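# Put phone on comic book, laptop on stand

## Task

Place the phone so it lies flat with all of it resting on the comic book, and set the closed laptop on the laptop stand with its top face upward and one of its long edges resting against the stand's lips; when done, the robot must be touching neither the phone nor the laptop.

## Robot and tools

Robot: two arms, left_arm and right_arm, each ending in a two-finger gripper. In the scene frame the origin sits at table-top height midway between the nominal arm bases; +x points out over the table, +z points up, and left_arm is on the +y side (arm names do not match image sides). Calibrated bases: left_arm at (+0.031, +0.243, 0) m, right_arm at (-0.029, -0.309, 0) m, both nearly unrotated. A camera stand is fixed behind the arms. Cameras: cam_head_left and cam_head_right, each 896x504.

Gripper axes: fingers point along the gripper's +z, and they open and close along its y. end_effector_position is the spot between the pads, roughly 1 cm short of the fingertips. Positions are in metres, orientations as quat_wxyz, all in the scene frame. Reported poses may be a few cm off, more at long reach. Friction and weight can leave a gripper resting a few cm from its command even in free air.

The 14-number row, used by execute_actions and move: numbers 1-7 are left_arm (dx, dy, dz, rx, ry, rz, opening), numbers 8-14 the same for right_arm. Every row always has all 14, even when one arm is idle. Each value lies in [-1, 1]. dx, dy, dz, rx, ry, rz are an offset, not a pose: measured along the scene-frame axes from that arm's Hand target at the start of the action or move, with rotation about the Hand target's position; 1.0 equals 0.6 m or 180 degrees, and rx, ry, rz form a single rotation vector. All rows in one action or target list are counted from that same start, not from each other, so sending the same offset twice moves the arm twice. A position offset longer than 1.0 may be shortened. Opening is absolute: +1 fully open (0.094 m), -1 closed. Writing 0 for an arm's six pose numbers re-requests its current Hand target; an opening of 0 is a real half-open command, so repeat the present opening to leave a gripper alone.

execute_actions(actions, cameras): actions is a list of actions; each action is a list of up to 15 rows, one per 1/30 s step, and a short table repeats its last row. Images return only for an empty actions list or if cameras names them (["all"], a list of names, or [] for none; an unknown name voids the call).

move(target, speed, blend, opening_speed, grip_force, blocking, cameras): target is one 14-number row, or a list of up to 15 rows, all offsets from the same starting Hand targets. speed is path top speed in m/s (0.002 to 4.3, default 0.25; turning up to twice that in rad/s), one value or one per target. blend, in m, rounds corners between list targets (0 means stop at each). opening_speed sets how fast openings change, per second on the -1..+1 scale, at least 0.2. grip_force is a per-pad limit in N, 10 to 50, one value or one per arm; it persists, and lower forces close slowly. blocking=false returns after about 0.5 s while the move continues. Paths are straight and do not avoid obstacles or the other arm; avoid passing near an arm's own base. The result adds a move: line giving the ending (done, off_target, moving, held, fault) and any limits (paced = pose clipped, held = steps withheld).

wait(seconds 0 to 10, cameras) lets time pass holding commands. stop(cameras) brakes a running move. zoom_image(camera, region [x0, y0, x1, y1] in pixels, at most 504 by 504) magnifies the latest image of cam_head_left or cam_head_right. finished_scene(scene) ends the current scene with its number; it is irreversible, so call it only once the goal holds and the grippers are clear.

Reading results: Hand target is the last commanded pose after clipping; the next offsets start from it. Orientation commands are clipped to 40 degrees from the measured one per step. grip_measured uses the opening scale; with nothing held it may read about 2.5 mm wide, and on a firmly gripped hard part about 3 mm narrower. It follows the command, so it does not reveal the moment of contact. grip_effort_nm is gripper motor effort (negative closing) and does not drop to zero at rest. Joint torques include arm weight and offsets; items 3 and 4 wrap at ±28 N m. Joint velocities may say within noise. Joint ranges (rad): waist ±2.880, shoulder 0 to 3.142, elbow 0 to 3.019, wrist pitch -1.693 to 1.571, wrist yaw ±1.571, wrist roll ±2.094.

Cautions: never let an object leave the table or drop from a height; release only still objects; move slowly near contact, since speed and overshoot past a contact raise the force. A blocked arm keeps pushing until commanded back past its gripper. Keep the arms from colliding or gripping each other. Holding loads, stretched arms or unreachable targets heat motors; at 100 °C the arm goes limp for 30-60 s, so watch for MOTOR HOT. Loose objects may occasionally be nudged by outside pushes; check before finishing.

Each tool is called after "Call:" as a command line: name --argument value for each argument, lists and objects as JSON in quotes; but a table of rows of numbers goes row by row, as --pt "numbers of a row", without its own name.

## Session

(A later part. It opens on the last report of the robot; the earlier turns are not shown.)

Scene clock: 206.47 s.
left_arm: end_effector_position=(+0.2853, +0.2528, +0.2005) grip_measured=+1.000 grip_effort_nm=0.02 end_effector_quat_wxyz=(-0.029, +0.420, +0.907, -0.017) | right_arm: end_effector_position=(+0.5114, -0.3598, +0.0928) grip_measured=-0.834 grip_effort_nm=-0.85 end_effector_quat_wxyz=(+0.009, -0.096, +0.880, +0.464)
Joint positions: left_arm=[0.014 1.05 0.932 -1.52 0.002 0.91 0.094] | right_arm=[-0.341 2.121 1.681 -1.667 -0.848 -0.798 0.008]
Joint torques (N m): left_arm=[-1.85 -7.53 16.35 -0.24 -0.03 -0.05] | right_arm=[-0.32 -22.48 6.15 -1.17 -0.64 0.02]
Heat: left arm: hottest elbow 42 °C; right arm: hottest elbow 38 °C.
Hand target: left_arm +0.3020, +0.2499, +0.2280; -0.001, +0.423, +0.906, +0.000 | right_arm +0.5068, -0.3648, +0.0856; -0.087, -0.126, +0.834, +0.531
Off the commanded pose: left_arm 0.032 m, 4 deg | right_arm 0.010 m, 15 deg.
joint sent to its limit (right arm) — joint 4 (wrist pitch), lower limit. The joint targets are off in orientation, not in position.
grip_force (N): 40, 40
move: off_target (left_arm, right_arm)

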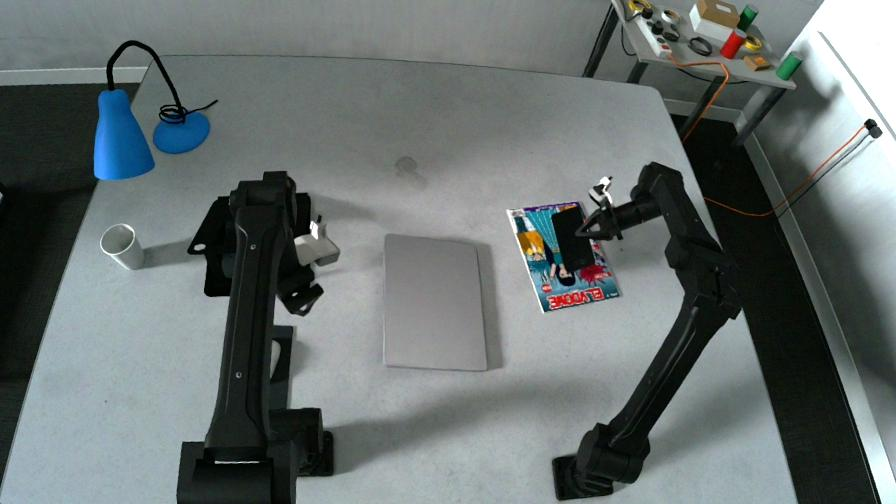

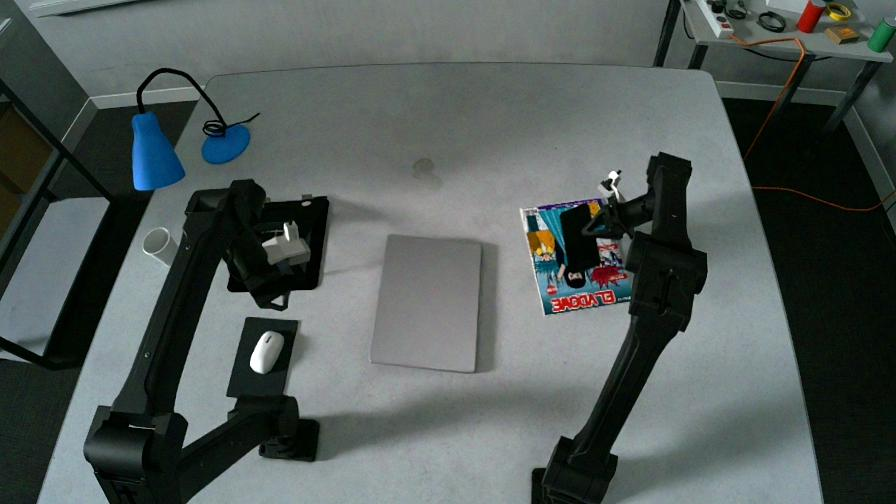

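Call:
move --target '[0,0,0,0,0,0,1, 0,-0.008,-0.07,0,0,0,-1]' --speed 0.08 --cameras '["all"]'

Call:
zoom_image --camera "cam_head_left" --region '[480, 160, 700, 330]'

Call:
zoom_image --camera "cam_head_right" --region '[480, 160, 700, 330]'

Scene clock: 213.97 s.
left_arm: end_effector_position=(+0.2853, +0.2528, +0.2005) grip_measured=+1.000 grip_effort_nm=0.02 end_effector_quat_wxyz=(-0.029, +0.420, +0.907, -0.017) | right_arm: end_effector_position=(+0.5046, -0.3619, +0.0471) grip_measured=-0.834 grip_effort_nm=-0.85 end_effector_quat_wxyz=(-0.016, -0.099, +0.873, +0.477)
Joint positions: left_arm=[0.014 1.05 0.932 -1.52 0.002 0.91 0.094] | right_arm=[-0.346 2.209 1.681 -1.667 -0.834 -0.85 0.008]
Joint torques (N m): left_arm=[-2.02 -8.06 16.38 -0.06 -0.02 -0.1] | right_arm=[-0.44 -21.71 7.46 -1.18 -0.46 0.01]
Heat: left arm: hottest elbow 42 °C; right arm: hottest elbow 37 °C.
Hand target: left_arm +0.3020, +0.2499, +0.2280; -0.001, +0.423, +0.906, +0.000 | right_arm +0.5068, -0.3696, +0.0435; -0.087, -0.126, +0.834, +0.531
Off the commanded pose: left_arm 0.032 m, 4 deg | right_arm 0.009 m, 12 deg.
joint sent to its limit (right arm) — joint 4 (wrist pitch), lower limit. The joint targets are off in orientation, not in position.
grip_force (N): 40, 40
move: off_target (left_arm, right_arm)

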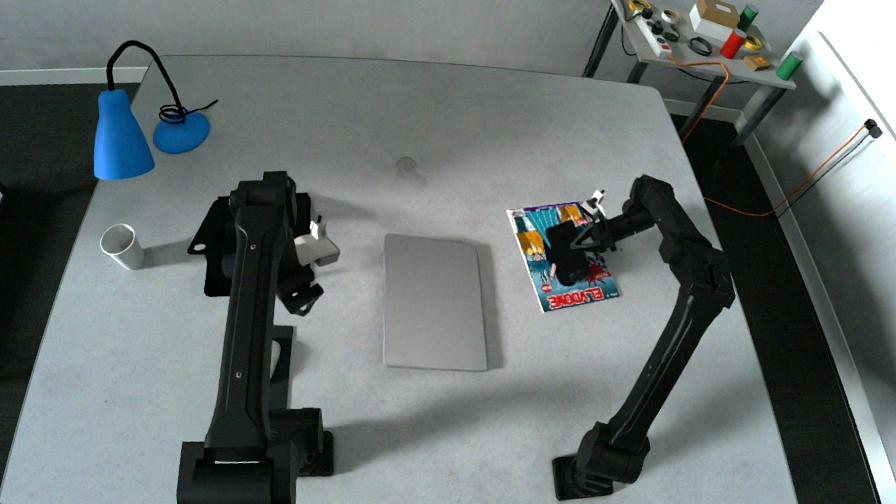

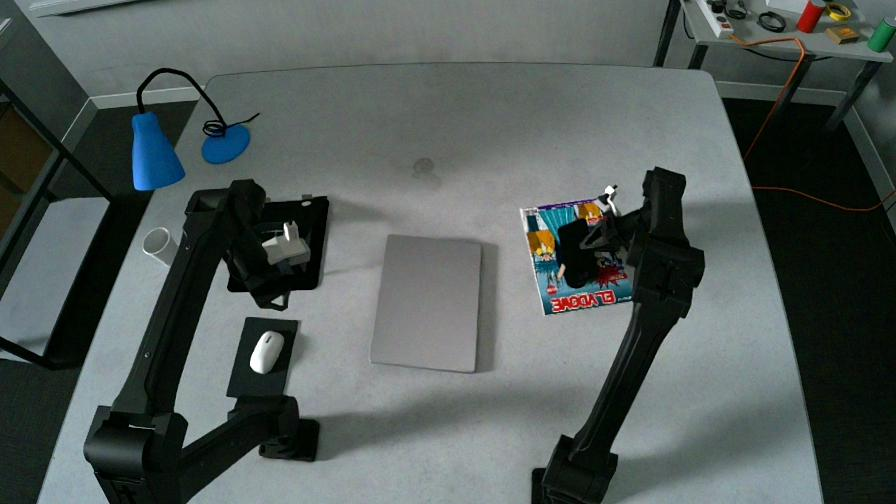

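Scaled by 2.291.

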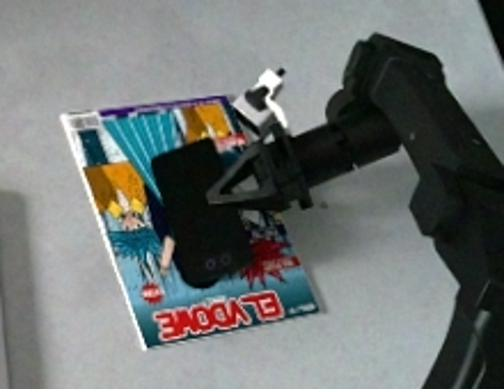

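Scaled by 2.291.

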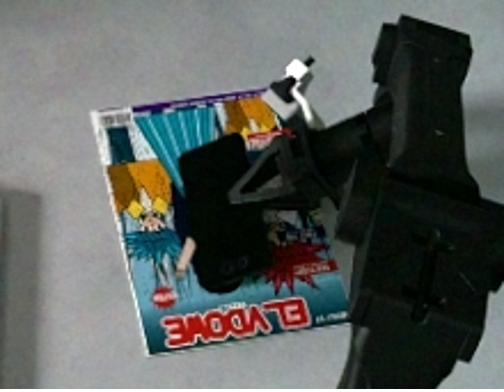

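Call:
move --pt "0 0 0 0 0 0 1 0 0.0 -0.018 0 0 0 -1" --pt "0 0 0 0 0 0 1 0 0.0 -0.018 0 0 0 -0.5" --pt "0 0 0 0 0 0 1 0 0.0 -0.034 0 0 0 -0.5" --speed 0.05 --opening_speed 0.3 --cameras '["all"]'

Call:
zoom_image --camera "cam_head_left" --region '[480, 160, 700, 330]'

Call:
zoom_image --camera "cam_head_right" --region '[480, 160, 700, 330]'

Scene clock: 226.47 s.
left_arm: end_effector_position=(+0.2853, +0.2528, +0.2005) grip_measured=+1.000 grip_effort_nm=0.02 end_effector_quat_wxyz=(-0.029, +0.420, +0.907, -0.017) | right_arm: end_effector_position=(+0.5003, -0.3612, +0.0294) grip_measured=-0.501 grip_effort_nm=0.06 end_effector_quat_wxyz=(-0.028, -0.099, +0.869, +0.484)
Joint positions: left_arm=[0.014 1.05 0.932 -1.52 0.002 0.91 0.094] | right_arm=[-0.346 2.245 1.681 -1.673 -0.831 -0.872 0.023]
Joint torques (N m): left_arm=[-2.84 -7.82 16.49 -0.13 -0.02 -0.07] | right_arm=[-0.26 -21.36 8.29 -1.17 -0.39 0.04]
Heat: left arm: hottest elbow 43 °C; right arm: hottest elbow 38 °C.
Hand target: left_arm +0.3020, +0.2499, +0.2280; -0.001, +0.423, +0.906, +0.000 | right_arm +0.5068, -0.3697, +0.0232; -0.087, -0.126, +0.834, +0.531
Off the commanded pose: left_arm 0.032 m, 4 deg | right_arm 0.012 m, 10 deg.
joint sent to its limit (right arm) — joint 4 (wrist pitch), lower limit. The joint targets are off in orientation, not in position.
grip_force (N): 40, 40
move: off_target (left_arm, right_arm); target 2's new opening was sent with right_arm's hand 0.015 m and 11 deg from that target

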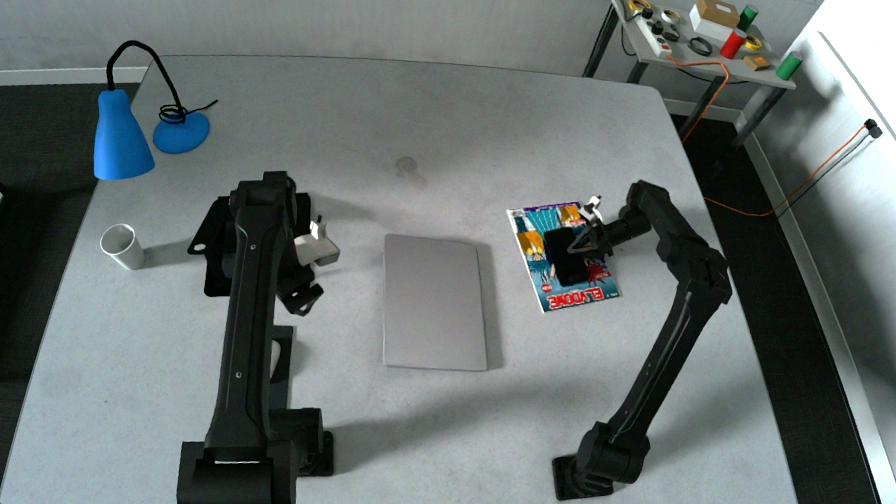

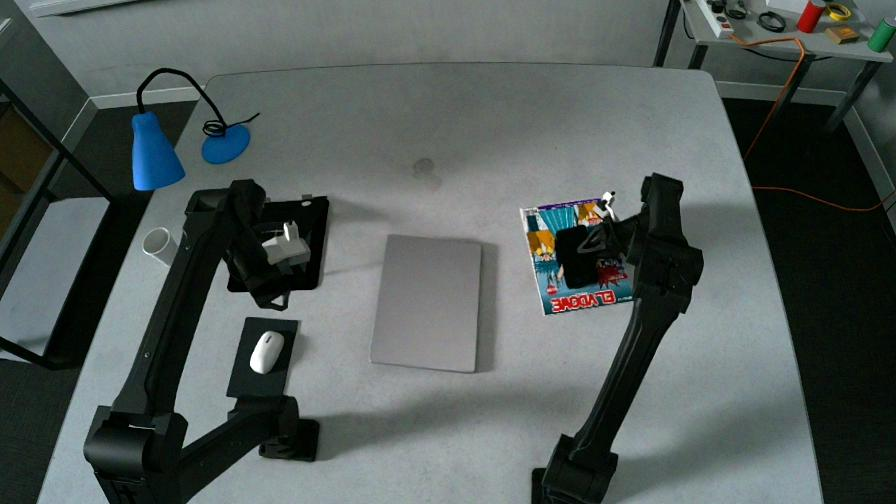

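Scaled by 2.291.

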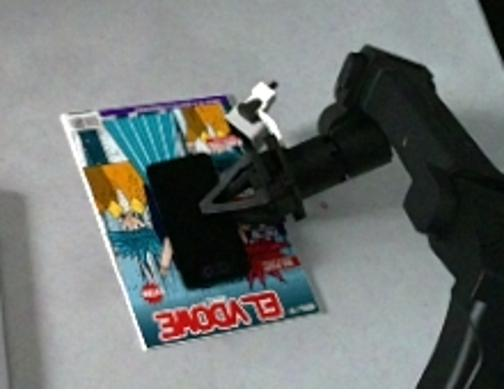

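Scaled by 2.291.

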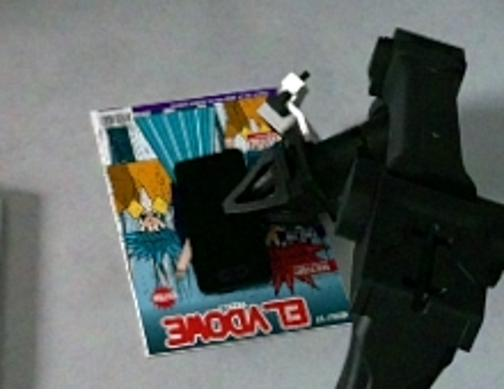

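Call:
move --pt "0 0 0 0 0 0 1 0 -0.11 0.008 0 0 0 -0.5" --speed 0.06 --cameras '["all"]'

Call:
zoom_image --camera "cam_head_left" --region '[480, 160, 700, 330]'

Call:
zoom_image --camera "cam_head_right" --region '[480, 160, 700, 330]'

Scene clock: 231.43 s.
left_arm: end_effector_position=(+0.2853, +0.2528, +0.2005) grip_measured=+1.000 grip_effort_nm=0.02 end_effector_quat_wxyz=(-0.029, +0.420, +0.907, -0.017) | right_arm: end_effector_position=(+0.4956, -0.4242, +0.0302) grip_measured=-0.501 grip_effort_nm=0.06 end_effector_quat_wxyz=(-0.004, -0.081, +0.884, +0.461)
Joint positions: left_arm=[0.014 1.05 0.932 -1.52 0.002 0.91 0.094] | right_arm=[-0.449 2.246 1.713 -1.673 -0.776 -0.894 0.023]
Joint torques (N m): left_arm=[-3.08 -7.18 16.34 -0.2 -0.04 -0.05] | right_arm=[-0.09 -21.83 9.69 -1.13 -0.28 -0.02]
Heat: left arm: hottest elbow 43 °C; right arm: hottest shoulder 38 °C.
Hand target: left_arm +0.3020, +0.2499, +0.2280; -0.001, +0.423, +0.906, +0.000 | right_arm +0.5068, -0.4357, +0.0278; -0.087, -0.126, +0.834, +0.531
Off the commanded pose: left_arm 0.032 m, 4 deg | right_arm 0.016 m, 15 deg.
joint sent to its limit (right arm) — joint 4 (wrist pitch), lower limit. The joint targets are off in orientation, not in position.
grip_force (N): 40, 40
move: off_target (left_arm, right_arm)

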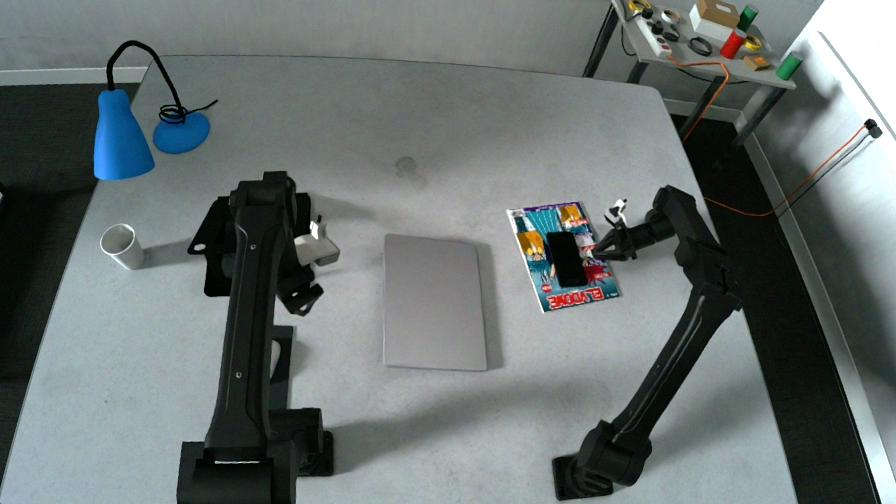

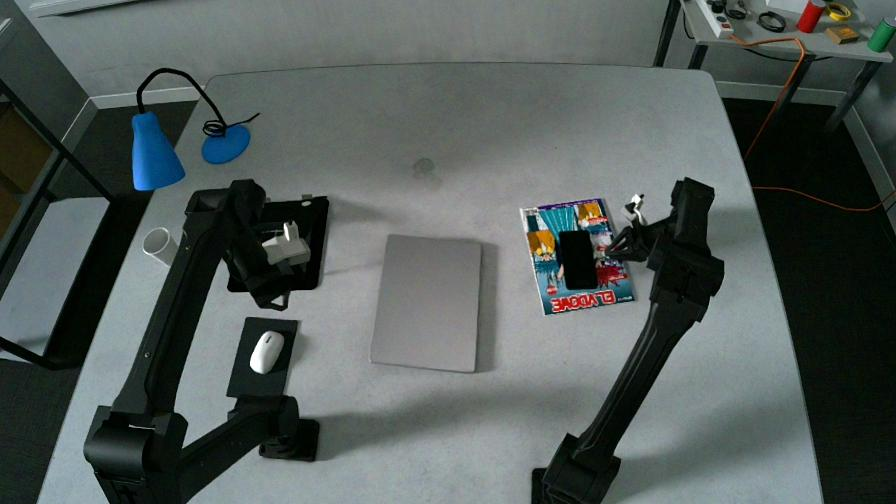

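Scaled by 2.291.

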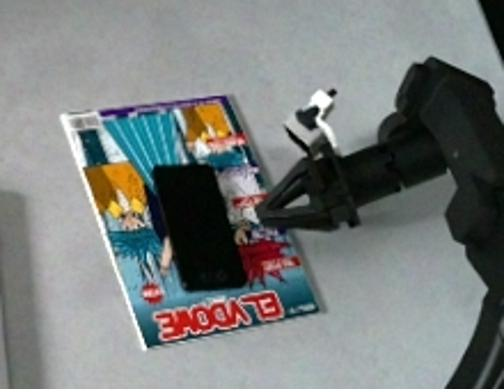

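Scaled by 2.291.

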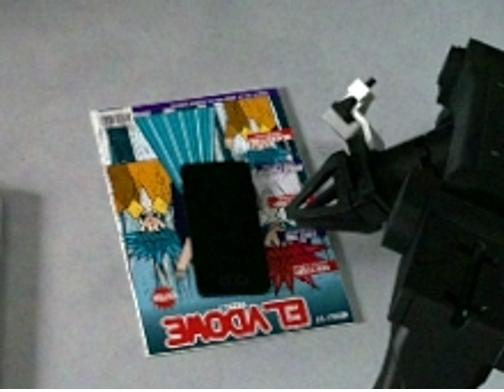

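Call:
move --pt "-0.087 -0.15 0.05 0 0 0 -1 0 -0.1 0.12 0 0 0 -0.5" --pt "-0.087 -0.15 -0.2 0 0 0 -1 -0.35 -0.1 0.35 -0.348 -0.097 0 -0.5" --speed 0.25 --cameras '["all"]'

Call:
zoom_image --camera "cam_head_left" --region '[280, 220, 520, 400]'

Call:
zoom_image --camera "cam_head_right" --region '[280, 220, 520, 400]'

Scene clock: 247.50 s.
left_arm: end_effector_position=(+0.2512, +0.1627, +0.1133) grip_measured=-0.975 grip_effort_nm=-0.79 end_effector_quat_wxyz=(+0.002, +0.420, +0.907, -0.002) | right_arm: end_effector_position=(+0.2963, -0.5007, +0.2410) grip_measured=-0.501 grip_effort_nm=0.06 end_effector_quat_wxyz=(-0.018, -0.133, +0.991, -0.001)
Joint positions: left_arm=[-0.372 0.994 0.664 -1.237 0.004 0.523 0.001] | right_arm=[-0.525 1.344 1.276 -1.53 0.023 -0.786 0.023]
Joint torques (N m): left_arm=[-2.14 -5.25 8.85 0.75 -0.1 -0.07] | right_arm=[1.38 -12.81 7.31 0.36 0.07 0.18]
Heat: left arm: hottest elbow 42 °C; right arm: hottest shoulder 39 °C.
Hand target: left_arm +0.2498, +0.1599, +0.1079; -0.001, +0.423, +0.906, +0.000 | right_arm +0.2967, -0.4957, +0.2378; -0.018, -0.138, +0.990, -0.002
Off the commanded pose: left_arm 0.006 m, 1 deg | right_arm 0.006 m, 1 deg.
grip_force (N): 40, 40
move: done

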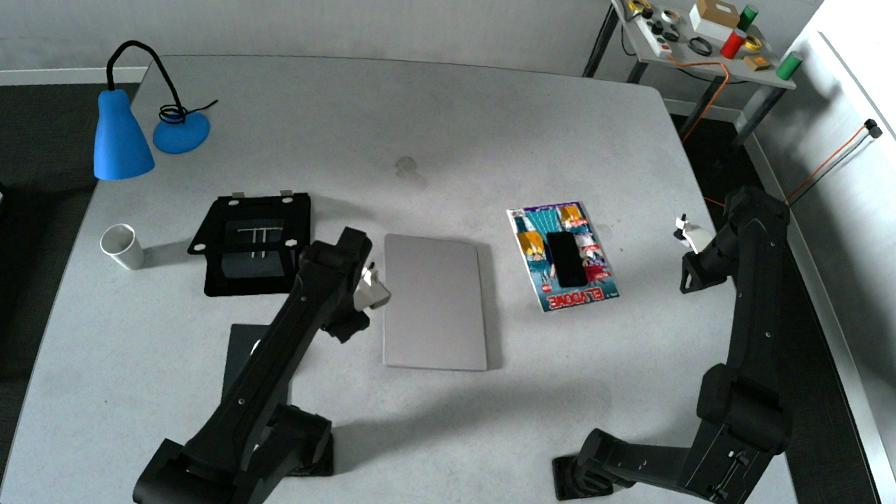

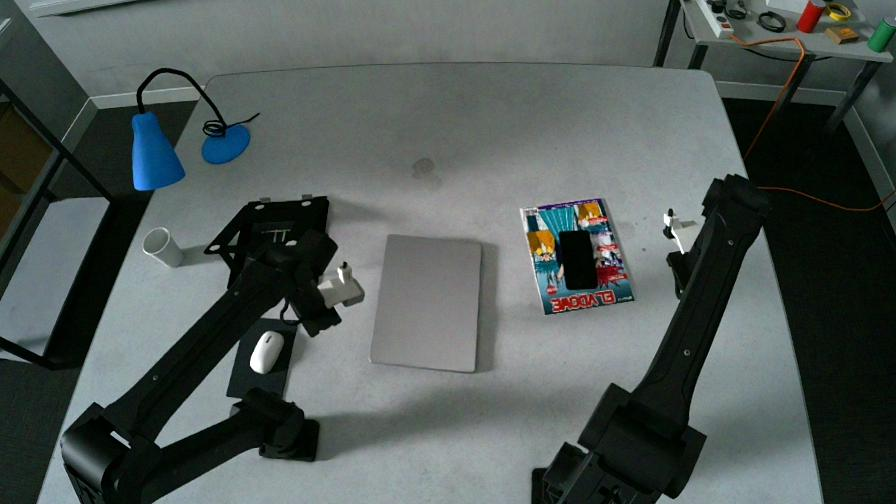

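Scaled by 2.100.

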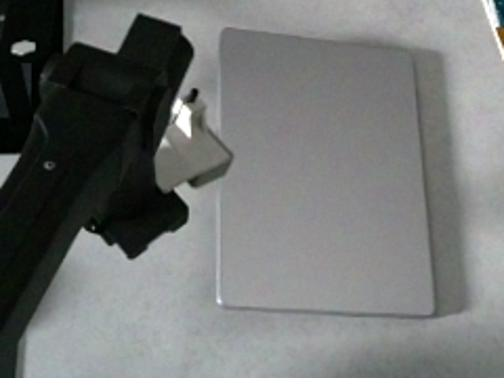

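Scaled by 2.100.

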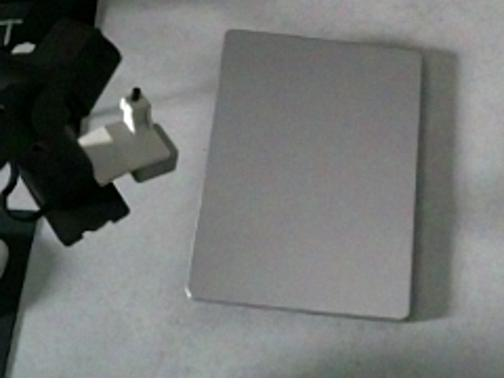

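Call:
move --target '[-0.015,0.0,-0.145,0,0,0,-1, 0,0,0,0,0,0,-0.5]' --speed 0.1

Scene clock: 251.33 s.
left_arm: end_effector_position=(+0.2436, +0.1621, +0.0259) grip_measured=-0.976 grip_effort_nm=-0.82 end_effector_quat_wxyz=(+0.002, +0.420, +0.907, -0.002) | right_arm: end_effector_position=(+0.2963, -0.5007, +0.2410) grip_measured=-0.501 grip_effort_nm=0.06 end_effector_quat_wxyz=(-0.018, -0.133, +0.991, -0.001)
Joint positions: left_arm=[-0.386 1.126 0.487 -0.928 0.004 0.51 0.001] | right_arm=[-0.525 1.344 1.276 -1.53 0.023 -0.786 0.023]
Joint torques (N m): left_arm=[-2.08 -4.89 7.64 0.68 -0.12 -0.1] | right_arm=[1.49 -12.75 7.31 0.35 0.07 0.17]
Heat: left arm: hottest elbow 41 °C; right arm: hottest shoulder 39 °C.
Hand target: left_arm +0.2408, +0.1599, +0.0209; -0.001, +0.423, +0.906, +0.000 | right_arm +0.2967, -0.4957, +0.2378; -0.018, -0.138, +0.990, -0.002
Off the commanded pose: left_arm 0.006 m, 1 deg | right_arm 0.006 m, 1 deg.
grip_force (N): 40, 40
move: done

Call:
move --pt "0 0 -0.012 0 0 0 -1 0 0 0 0 0 0 -0.5" --pt "-0.02 -0.33 -0.012 0 0 0 -1 0 0 0 0 0 0 -0.5" --speed 0.1 --cameras '["all"]'

Scene clock: 257.73 s.
left_arm: end_effector_position=(+0.2154, -0.0075, +0.0100) grip_measured=-0.976 grip_effort_nm=-0.82 end_effector_quat_wxyz=(-0.022, +0.419, +0.907, +0.014) | right_arm: end_effector_position=(+0.2963, -0.5007, +0.2410) grip_measured=-0.501 grip_effort_nm=0.06 end_effector_quat_wxyz=(-0.018, -0.133, +0.991, -0.001)
Joint positions: left_arm=[-0.964 1.445 0.706 -0.885 -0.003 -0.069 0.001] | right_arm=[-0.525 1.344 1.276 -1.53 0.023 -0.786 0.023]
Joint torques (N m): left_arm=[-3.14 -7.24 12.78 1.46 0.22 -0.11] | right_arm=[1.38 -12.81 7.32 0.36 0.07 0.17]
Heat: left arm: hottest elbow 40 °C; right arm: hottest shoulder 38 °C.
Hand target: left_arm +0.2289, -0.0381, +0.0138; -0.001, +0.423, +0.906, +0.000 | right_arm +0.2967, -0.4957, +0.2378; -0.018, -0.138, +0.990, -0.002
Off the commanded pose: left_arm 0.034 m, 3 deg | right_arm 0.006 m, 1 deg.
grip_force (N): 40, 40
move: off_target (left_arm)

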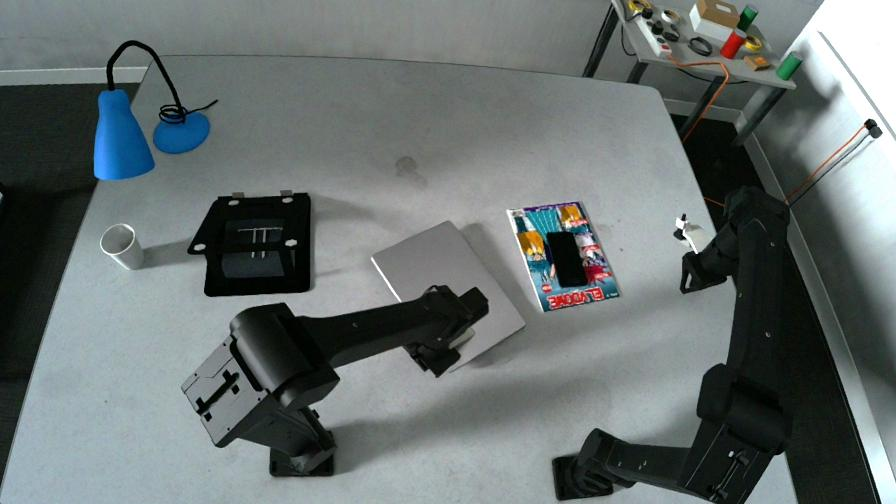

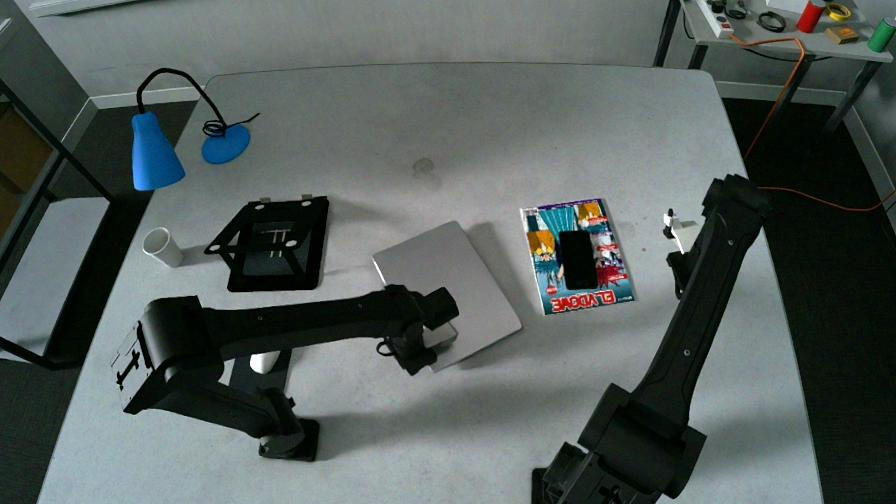

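Call:
move --pt "0.05 0.05 0.3 0 0 0 -1 0.2 0.3 0 0 0 0 -1" --pt "0.05 0.6 0.3 0 0 0 -1 0.489 0.677 -0.15 0.066 -0.183 0 -1" --speed 0.25 --blend '[0.05, 0]' --cameras '["all"]'

Call:
zoom_image --camera "cam_head_left" --region '[350, 150, 570, 390]'

Call:
zoom_image --camera "cam_head_right" --region '[350, 150, 570, 390]'

Scene clock: 269.13 s.
left_arm: end_effector_position=(+0.2514, +0.3161, +0.1874) grip_measured=-0.976 grip_effort_nm=-0.82 end_effector_quat_wxyz=(-0.010, +0.426, +0.905, -0.006) | right_arm: end_effector_position=(+0.5705, -0.0994, +0.1354) grip_measured=-0.991 grip_effort_nm=-0.50 end_effector_quat_wxyz=(+0.257, -0.135, +0.955, +0.055)
Joint positions: left_arm=[0.291 0.957 0.841 -1.479 -0.005 1.199 0.001] | right_arm=[0.33 1.746 1.365 -0.658 -0.008 0.057 0]
Joint torques (N m): left_arm=[-0.67 -4.66 12.55 0.5 0.14 0.13] | right_arm=[0.85 -18.32 12.07 1.47 0.1 0.21]
Heat: left arm: hottest elbow 39 °C; right arm: hottest shoulder 37 °C.
Hand target: left_arm +0.2589, +0.3219, +0.1937; -0.001, +0.423, +0.906, +0.000 | right_arm +0.5901, -0.0894, +0.1478; +0.277, -0.133, +0.950, +0.060
Off the commanded pose: left_arm 0.011 m, 1 deg | right_arm 0.025 m, 2 deg.
grip_force (N): 40, 40
move: off_target (left_arm, right_arm)

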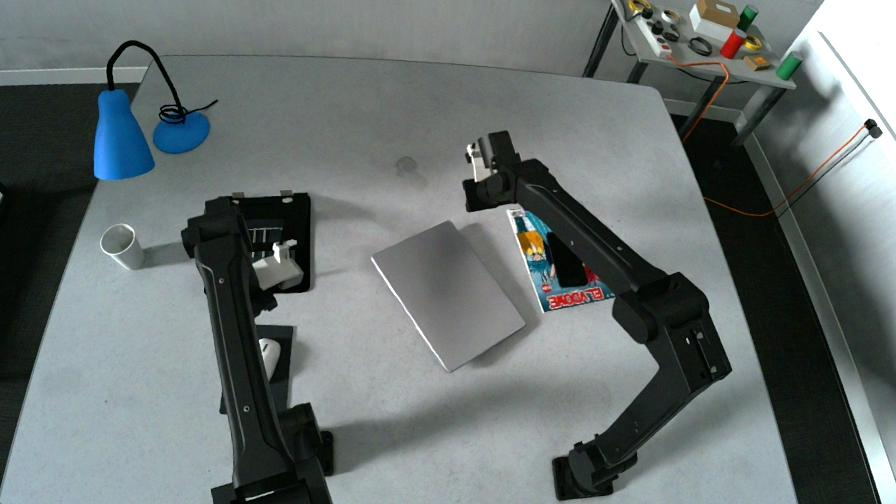

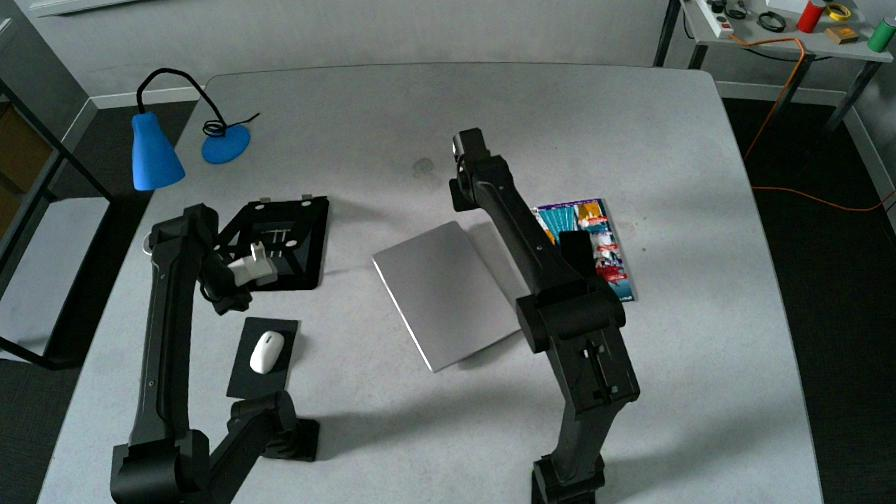

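Scaled by 2.100.

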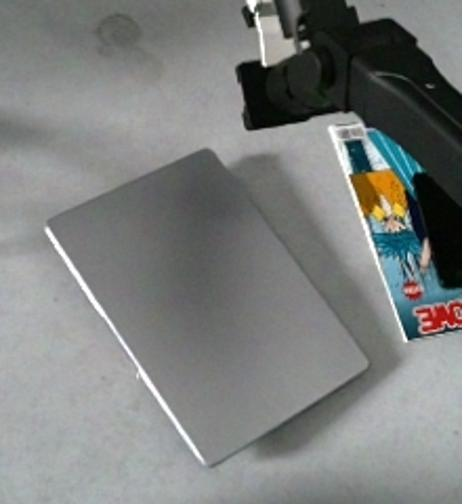

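Scaled by 2.100.

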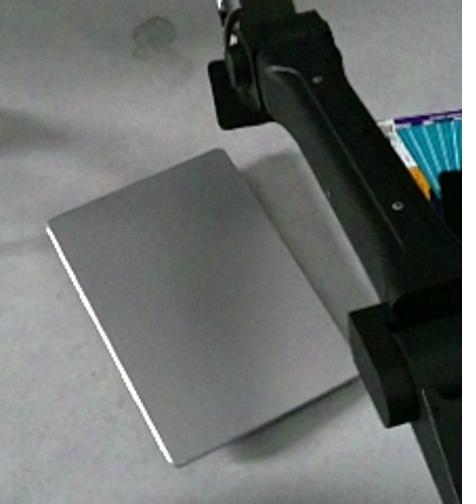

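Call:
move --pt "0 0 0 0 0 0 -1 0 -0.01 -0.2 0 0 0 -1" --speed 0.15 --cameras '["all"]'

Call:
zoom_image --camera "cam_head_left" --region '[350, 150, 570, 390]'

Scene clock: 276.77 s.
left_arm: end_effector_position=(+0.2514, +0.3161, +0.1874) grip_measured=-0.976 grip_effort_nm=-0.82 end_effector_quat_wxyz=(-0.010, +0.426, +0.905, -0.006) | right_arm: end_effector_position=(+0.5898, -0.0925, +0.0412) grip_measured=-0.991 grip_effort_nm=-0.50 end_effector_quat_wxyz=(+0.282, -0.134, +0.948, +0.061)
Joint positions: left_arm=[0.291 0.957 0.841 -1.479 -0.005 1.2 0.001] | right_arm=[0.33 1.893 1.28 -0.373 -0.009 0.057 0]
Joint torques (N m): left_arm=[0.15 -4.84 12.33 0.51 0.11 0.1] | right_arm=[0.21 -19.49 7.2 1.55 -0.05 0.14]
Heat: left arm: hottest elbow 39 °C; right arm: hottest shoulder 37 °C.
Hand target: left_arm +0.2589, +0.3219, +0.1937; -0.001, +0.423, +0.906, +0.000 | right_arm +0.5901, -0.0954, +0.0278; +0.277, -0.133, +0.950, +0.060
Off the commanded pose: left_arm 0.011 m, 1 deg | right_arm 0.014 m, 1 deg.
grip_force (N): 40, 40
move: off_target (left_arm, right_arm)

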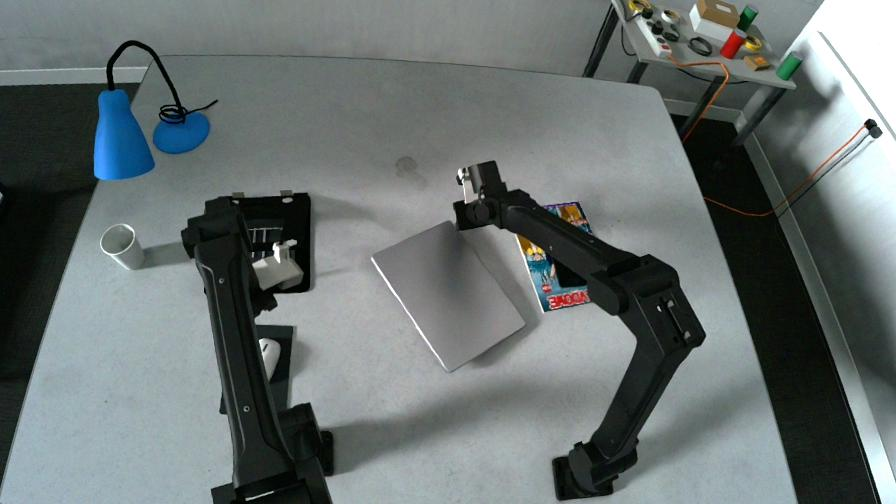

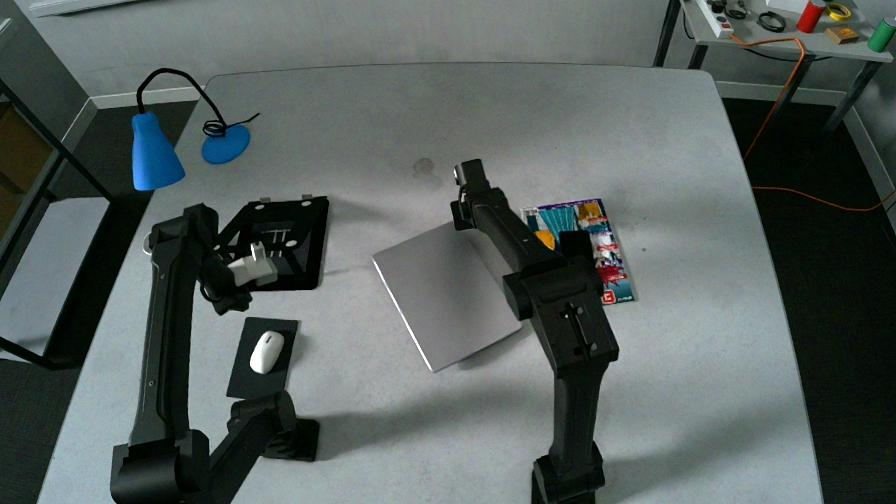

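Scaled by 2.100.

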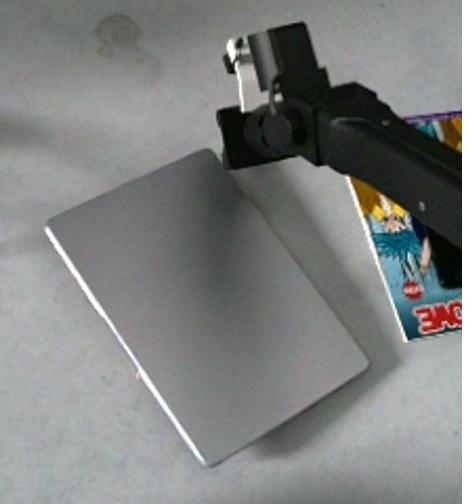

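Call:
move --pt "0 0 0 0 0 0 -1 0.02 -0.045 0 0 0 0 -1" --pt "0 0 0 0 0 0 -1 0.02 -0.045 -0.045 0 0 0 -1" --speed 0.1 --cameras '["all"]'

Call:
zoom_image --camera "cam_head_left" --region '[400, 150, 520, 280]'

Call:
zoom_image --camera "cam_head_right" --region '[400, 150, 520, 280]'

Scene clock: 282.80 s.
left_arm: end_effector_position=(+0.2514, +0.3161, +0.1874) grip_measured=-0.976 grip_effort_nm=-0.82 end_effector_quat_wxyz=(-0.010, +0.426, +0.905, -0.006) | right_arm: end_effector_position=(+0.6054, -0.1179, +0.0213) grip_measured=-0.991 grip_effort_nm=-0.50 end_effector_quat_wxyz=(+0.288, -0.132, +0.947, +0.062)
Joint positions: left_arm=[0.291 0.957 0.841 -1.479 -0.005 1.2 0.001] | right_arm=[0.279 1.937 1.28 -0.317 -0.038 0.019 0]
Joint torques (N m): left_arm=[-0.67 -4.78 12.3 0.61 0.14 0.07] | right_arm=[0.15 -19.55 6.46 1.57 -0.06 0.08]
Motor temperatures (°C): left_arm=[23 25 39 24 27 24 28] | right_arm=[27 37 36 25 24 23 25]
Heat: left arm: hottest elbow 39 °C; right arm: hottest shoulder 37 °C.
Hand target: left_arm +0.2589, +0.3219, +0.1937; -0.001, +0.423, +0.906, +0.000 | right_arm +0.6022, -0.1225, +0.0009; +0.277, -0.133, +0.950, +0.060
Off the commanded pose: left_arm 0.011 m, 1 deg | right_arm 0.021 m, 1 deg.
grip_force (N): 40, 40
move: off_target (left_arm, right_arm)

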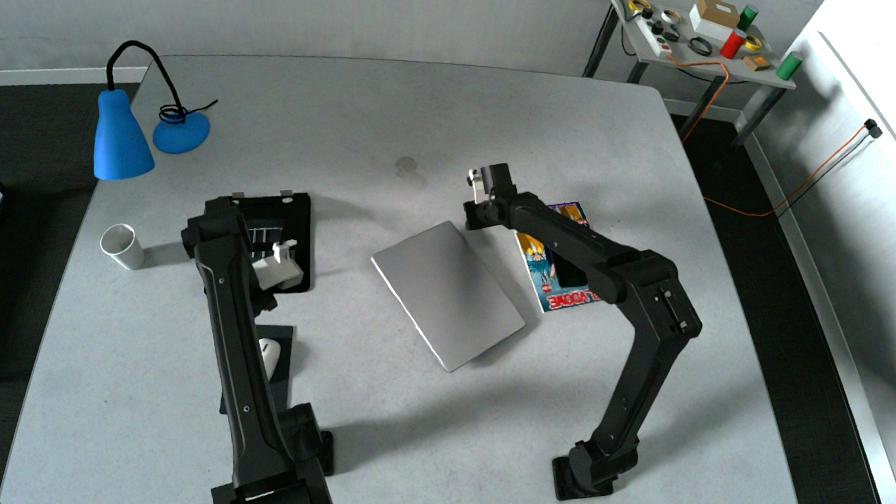

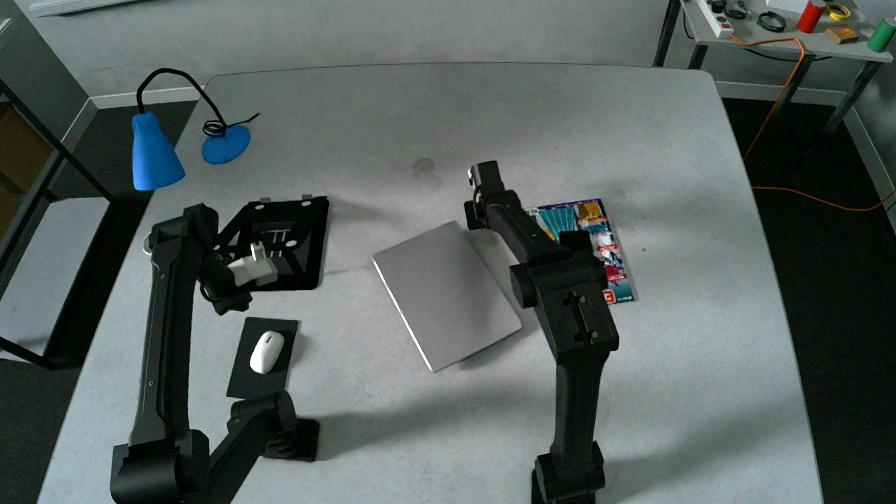

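Scaled by 3.877.

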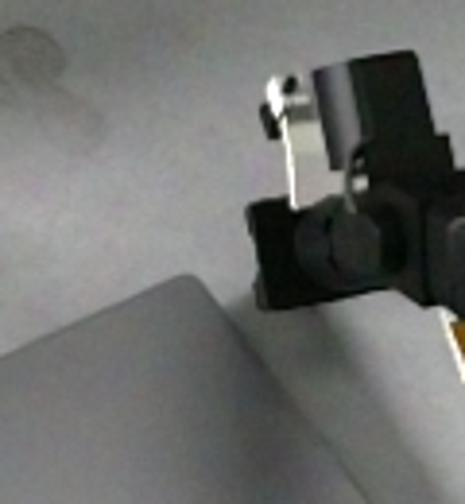

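Scaled by 3.877.

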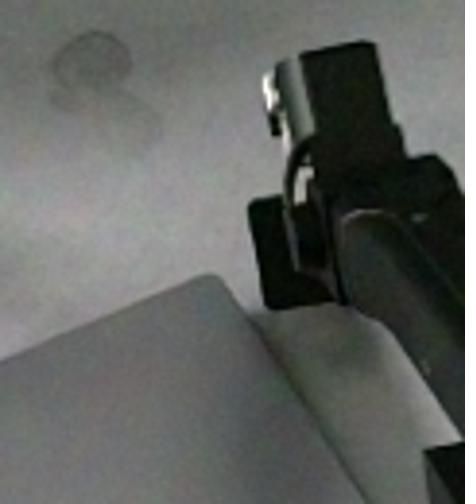

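Call:
move --pt "0 0 0 0 0 0 -1 -0.12 0.17 0.012 0 0 0 -1" --pt "0 0 0 0 0 0 -1 -0.34 0.30 0.012 0 0 0 -1" --speed 0.1 --blend '[0.03, 0]' --cameras '["all"]'

Scene clock: 289.80 s.
left_arm: end_effector_position=(+0.2514, +0.3161, +0.1874) grip_measured=-0.976 grip_effort_nm=-0.82 end_effector_quat_wxyz=(-0.010, +0.426, +0.905, -0.006) | right_arm: end_effector_position=(+0.4325, +0.0537, +0.0479) grip_measured=-0.991 grip_effort_nm=-0.49 end_effector_quat_wxyz=(+0.318, -0.109, +0.939, +0.069)
Joint positions: left_arm=[0.291 0.957 0.841 -1.479 -0.005 1.2 0.001] | right_arm=[0.735 1.741 1.037 -0.246 0.249 0.428 0]
Joint torques (N m): left_arm=[-0.09 -5.01 12.22 0.66 0.14 0.18] | right_arm=[3.14 -15.44 4.21 0.55 -0.52 0.24]
Heat: left arm: hottest elbow 39 °C; right arm: hottest shoulder 37 °C.
Hand target: left_arm +0.2589, +0.3219, +0.1937; -0.001, +0.423, +0.906, +0.000 | right_arm +0.3982, +0.0575, +0.0080; +0.277, -0.133, +0.950, +0.060
Off the commanded pose: left_arm 0.011 m, 1 deg | right_arm 0.053 m, 6 deg.
grip_force (N): 40, 40
move: off_target (left_arm, right_arm)

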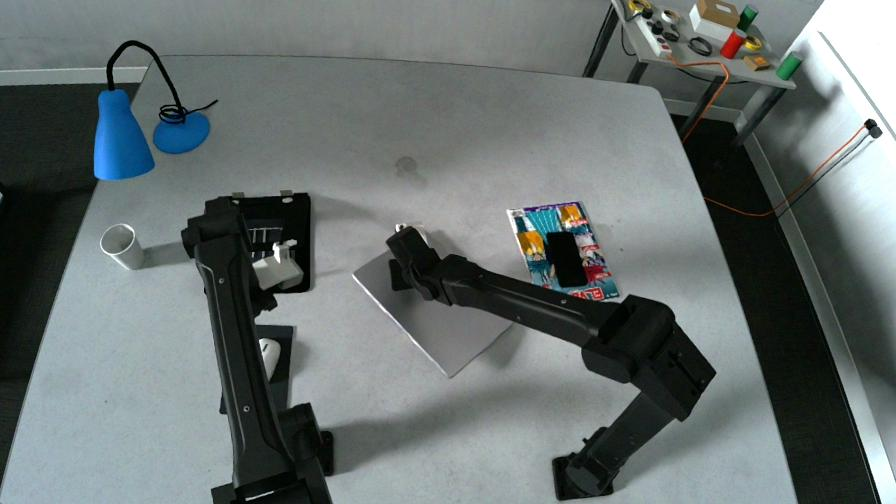

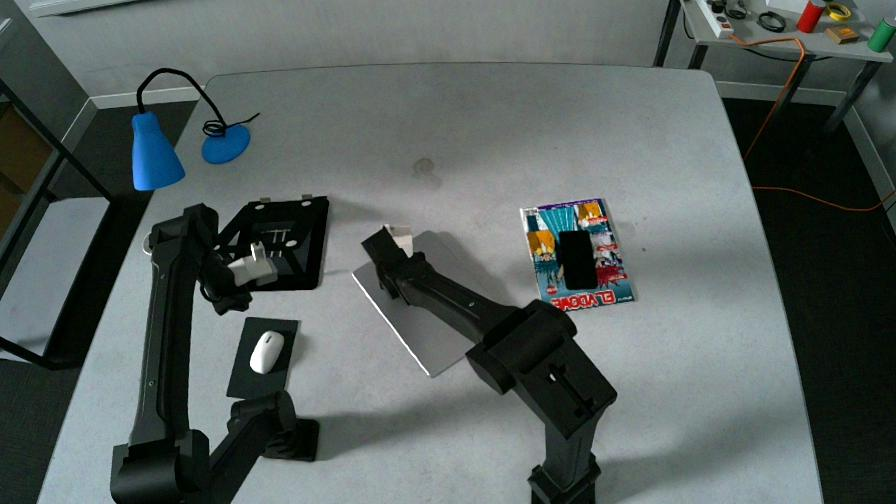

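Call:
move --pt "0 0 0 0 0 0 -1 0.0 0.0 0.15 0 0 0 -1" --pt "0 0 0 0 0 0 -1 0.25 -0.25 0.3 0 0 0 -1" --speed 0.2 --blend '[0.03, 0]' --cameras '["all"]'

Call:
zoom_image --camera "cam_head_left" --region '[320, 170, 560, 400]'

Scene clock: 295.40 s.
left_arm: end_effector_position=(+0.2514, +0.3161, +0.1874) grip_measured=-0.976 grip_effort_nm=-0.82 end_effector_quat_wxyz=(-0.010, +0.426, +0.905, -0.006) | right_arm: end_effector_position=(+0.5278, -0.0983, +0.1730) grip_measured=-0.991 grip_effort_nm=-0.49 end_effector_quat_wxyz=(+0.264, -0.131, +0.954, +0.057)
Joint positions: left_arm=[0.291 0.957 0.841 -1.479 -0.005 1.2 0.001] | right_arm=[0.36 1.609 1.284 -0.699 0.008 0.09 0]
Joint torques (N m): left_arm=[-0.09 -5.07 12.31 0.4 0.19 0.09] | right_arm=[0.26 -15.91 13.18 0.64 -0.03 0.05]
Heat: left arm: hottest elbow 39 °C; right arm: hottest shoulder 37 °C.
Hand target: left_arm +0.2589, +0.3219, +0.1937; -0.001, +0.423, +0.906, +0.000 | right_arm +0.5481, -0.0925, +0.1879; +0.277, -0.133, +0.950, +0.060
Off the commanded pose: left_arm 0.011 m, 1 deg | right_arm 0.026 m, 2 deg.
grip_force (N): 40, 40
move: off_target (left_arm, right_arm)

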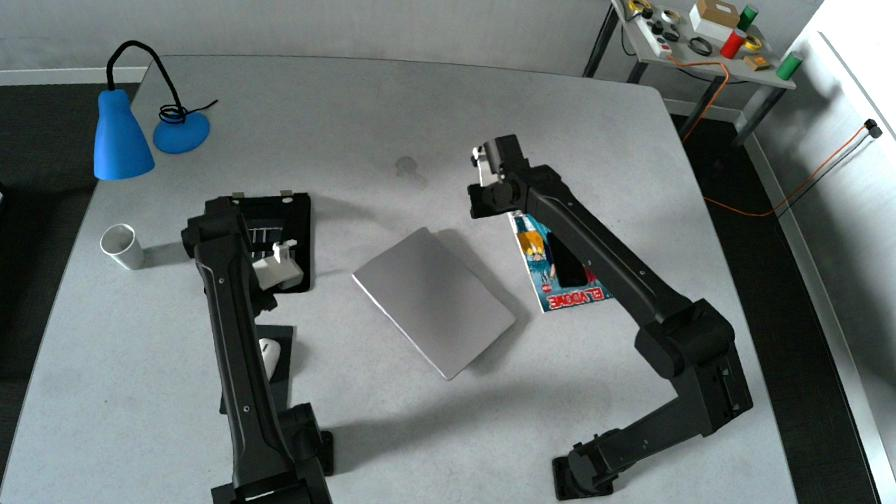

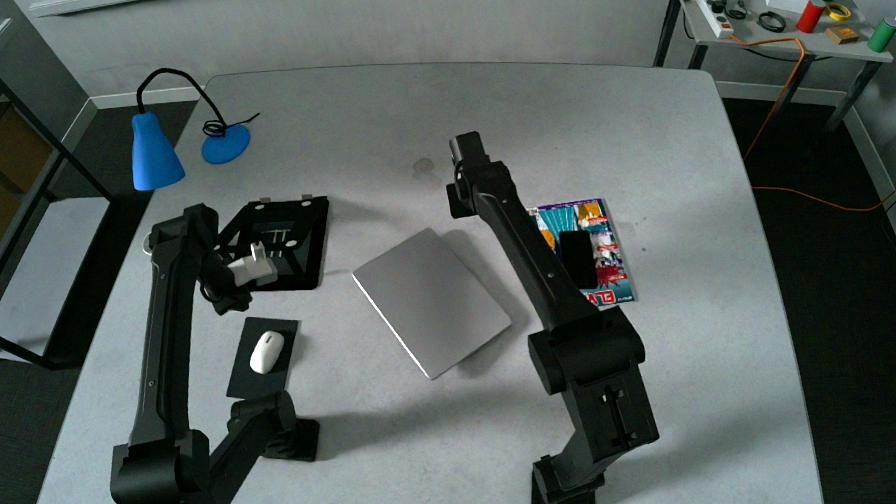

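Scaled by 2.100.

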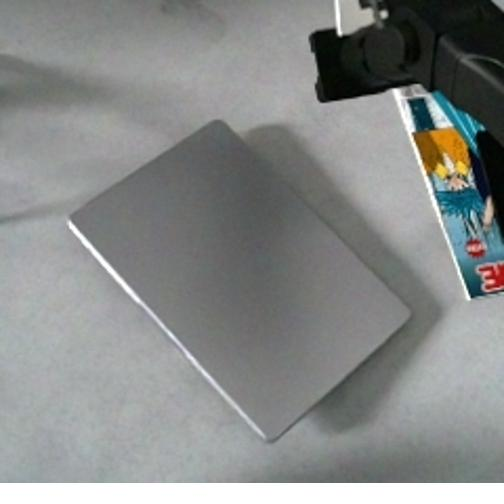

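Call:
zoom_image --camera "cam_head_left" --region '[420, 330, 500, 390]'

Call:
zoom_image --camera "cam_head_left" --region '[340, 255, 410, 315]'

Call:
zoom_image --camera "cam_head_right" --region '[400, 330, 480, 390]'

Scaled by 6.300.

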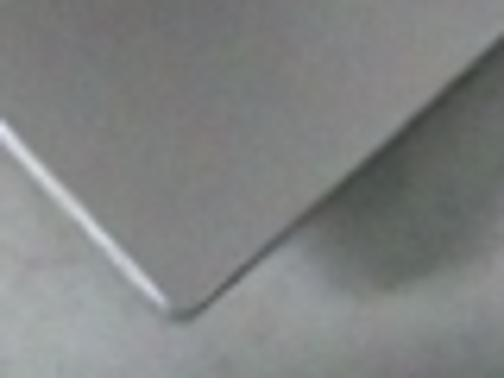

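Scaled by 7.200.

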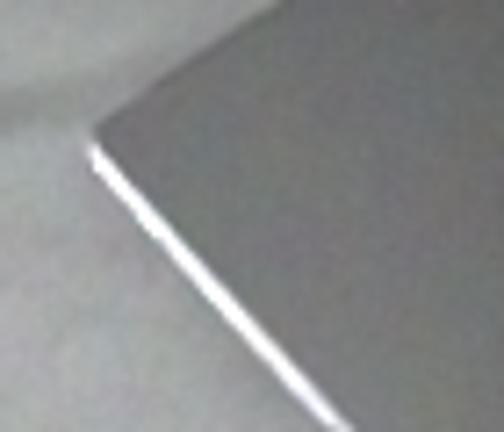

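Scaled by 6.300.

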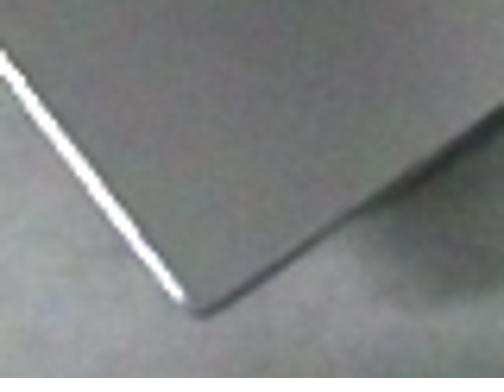

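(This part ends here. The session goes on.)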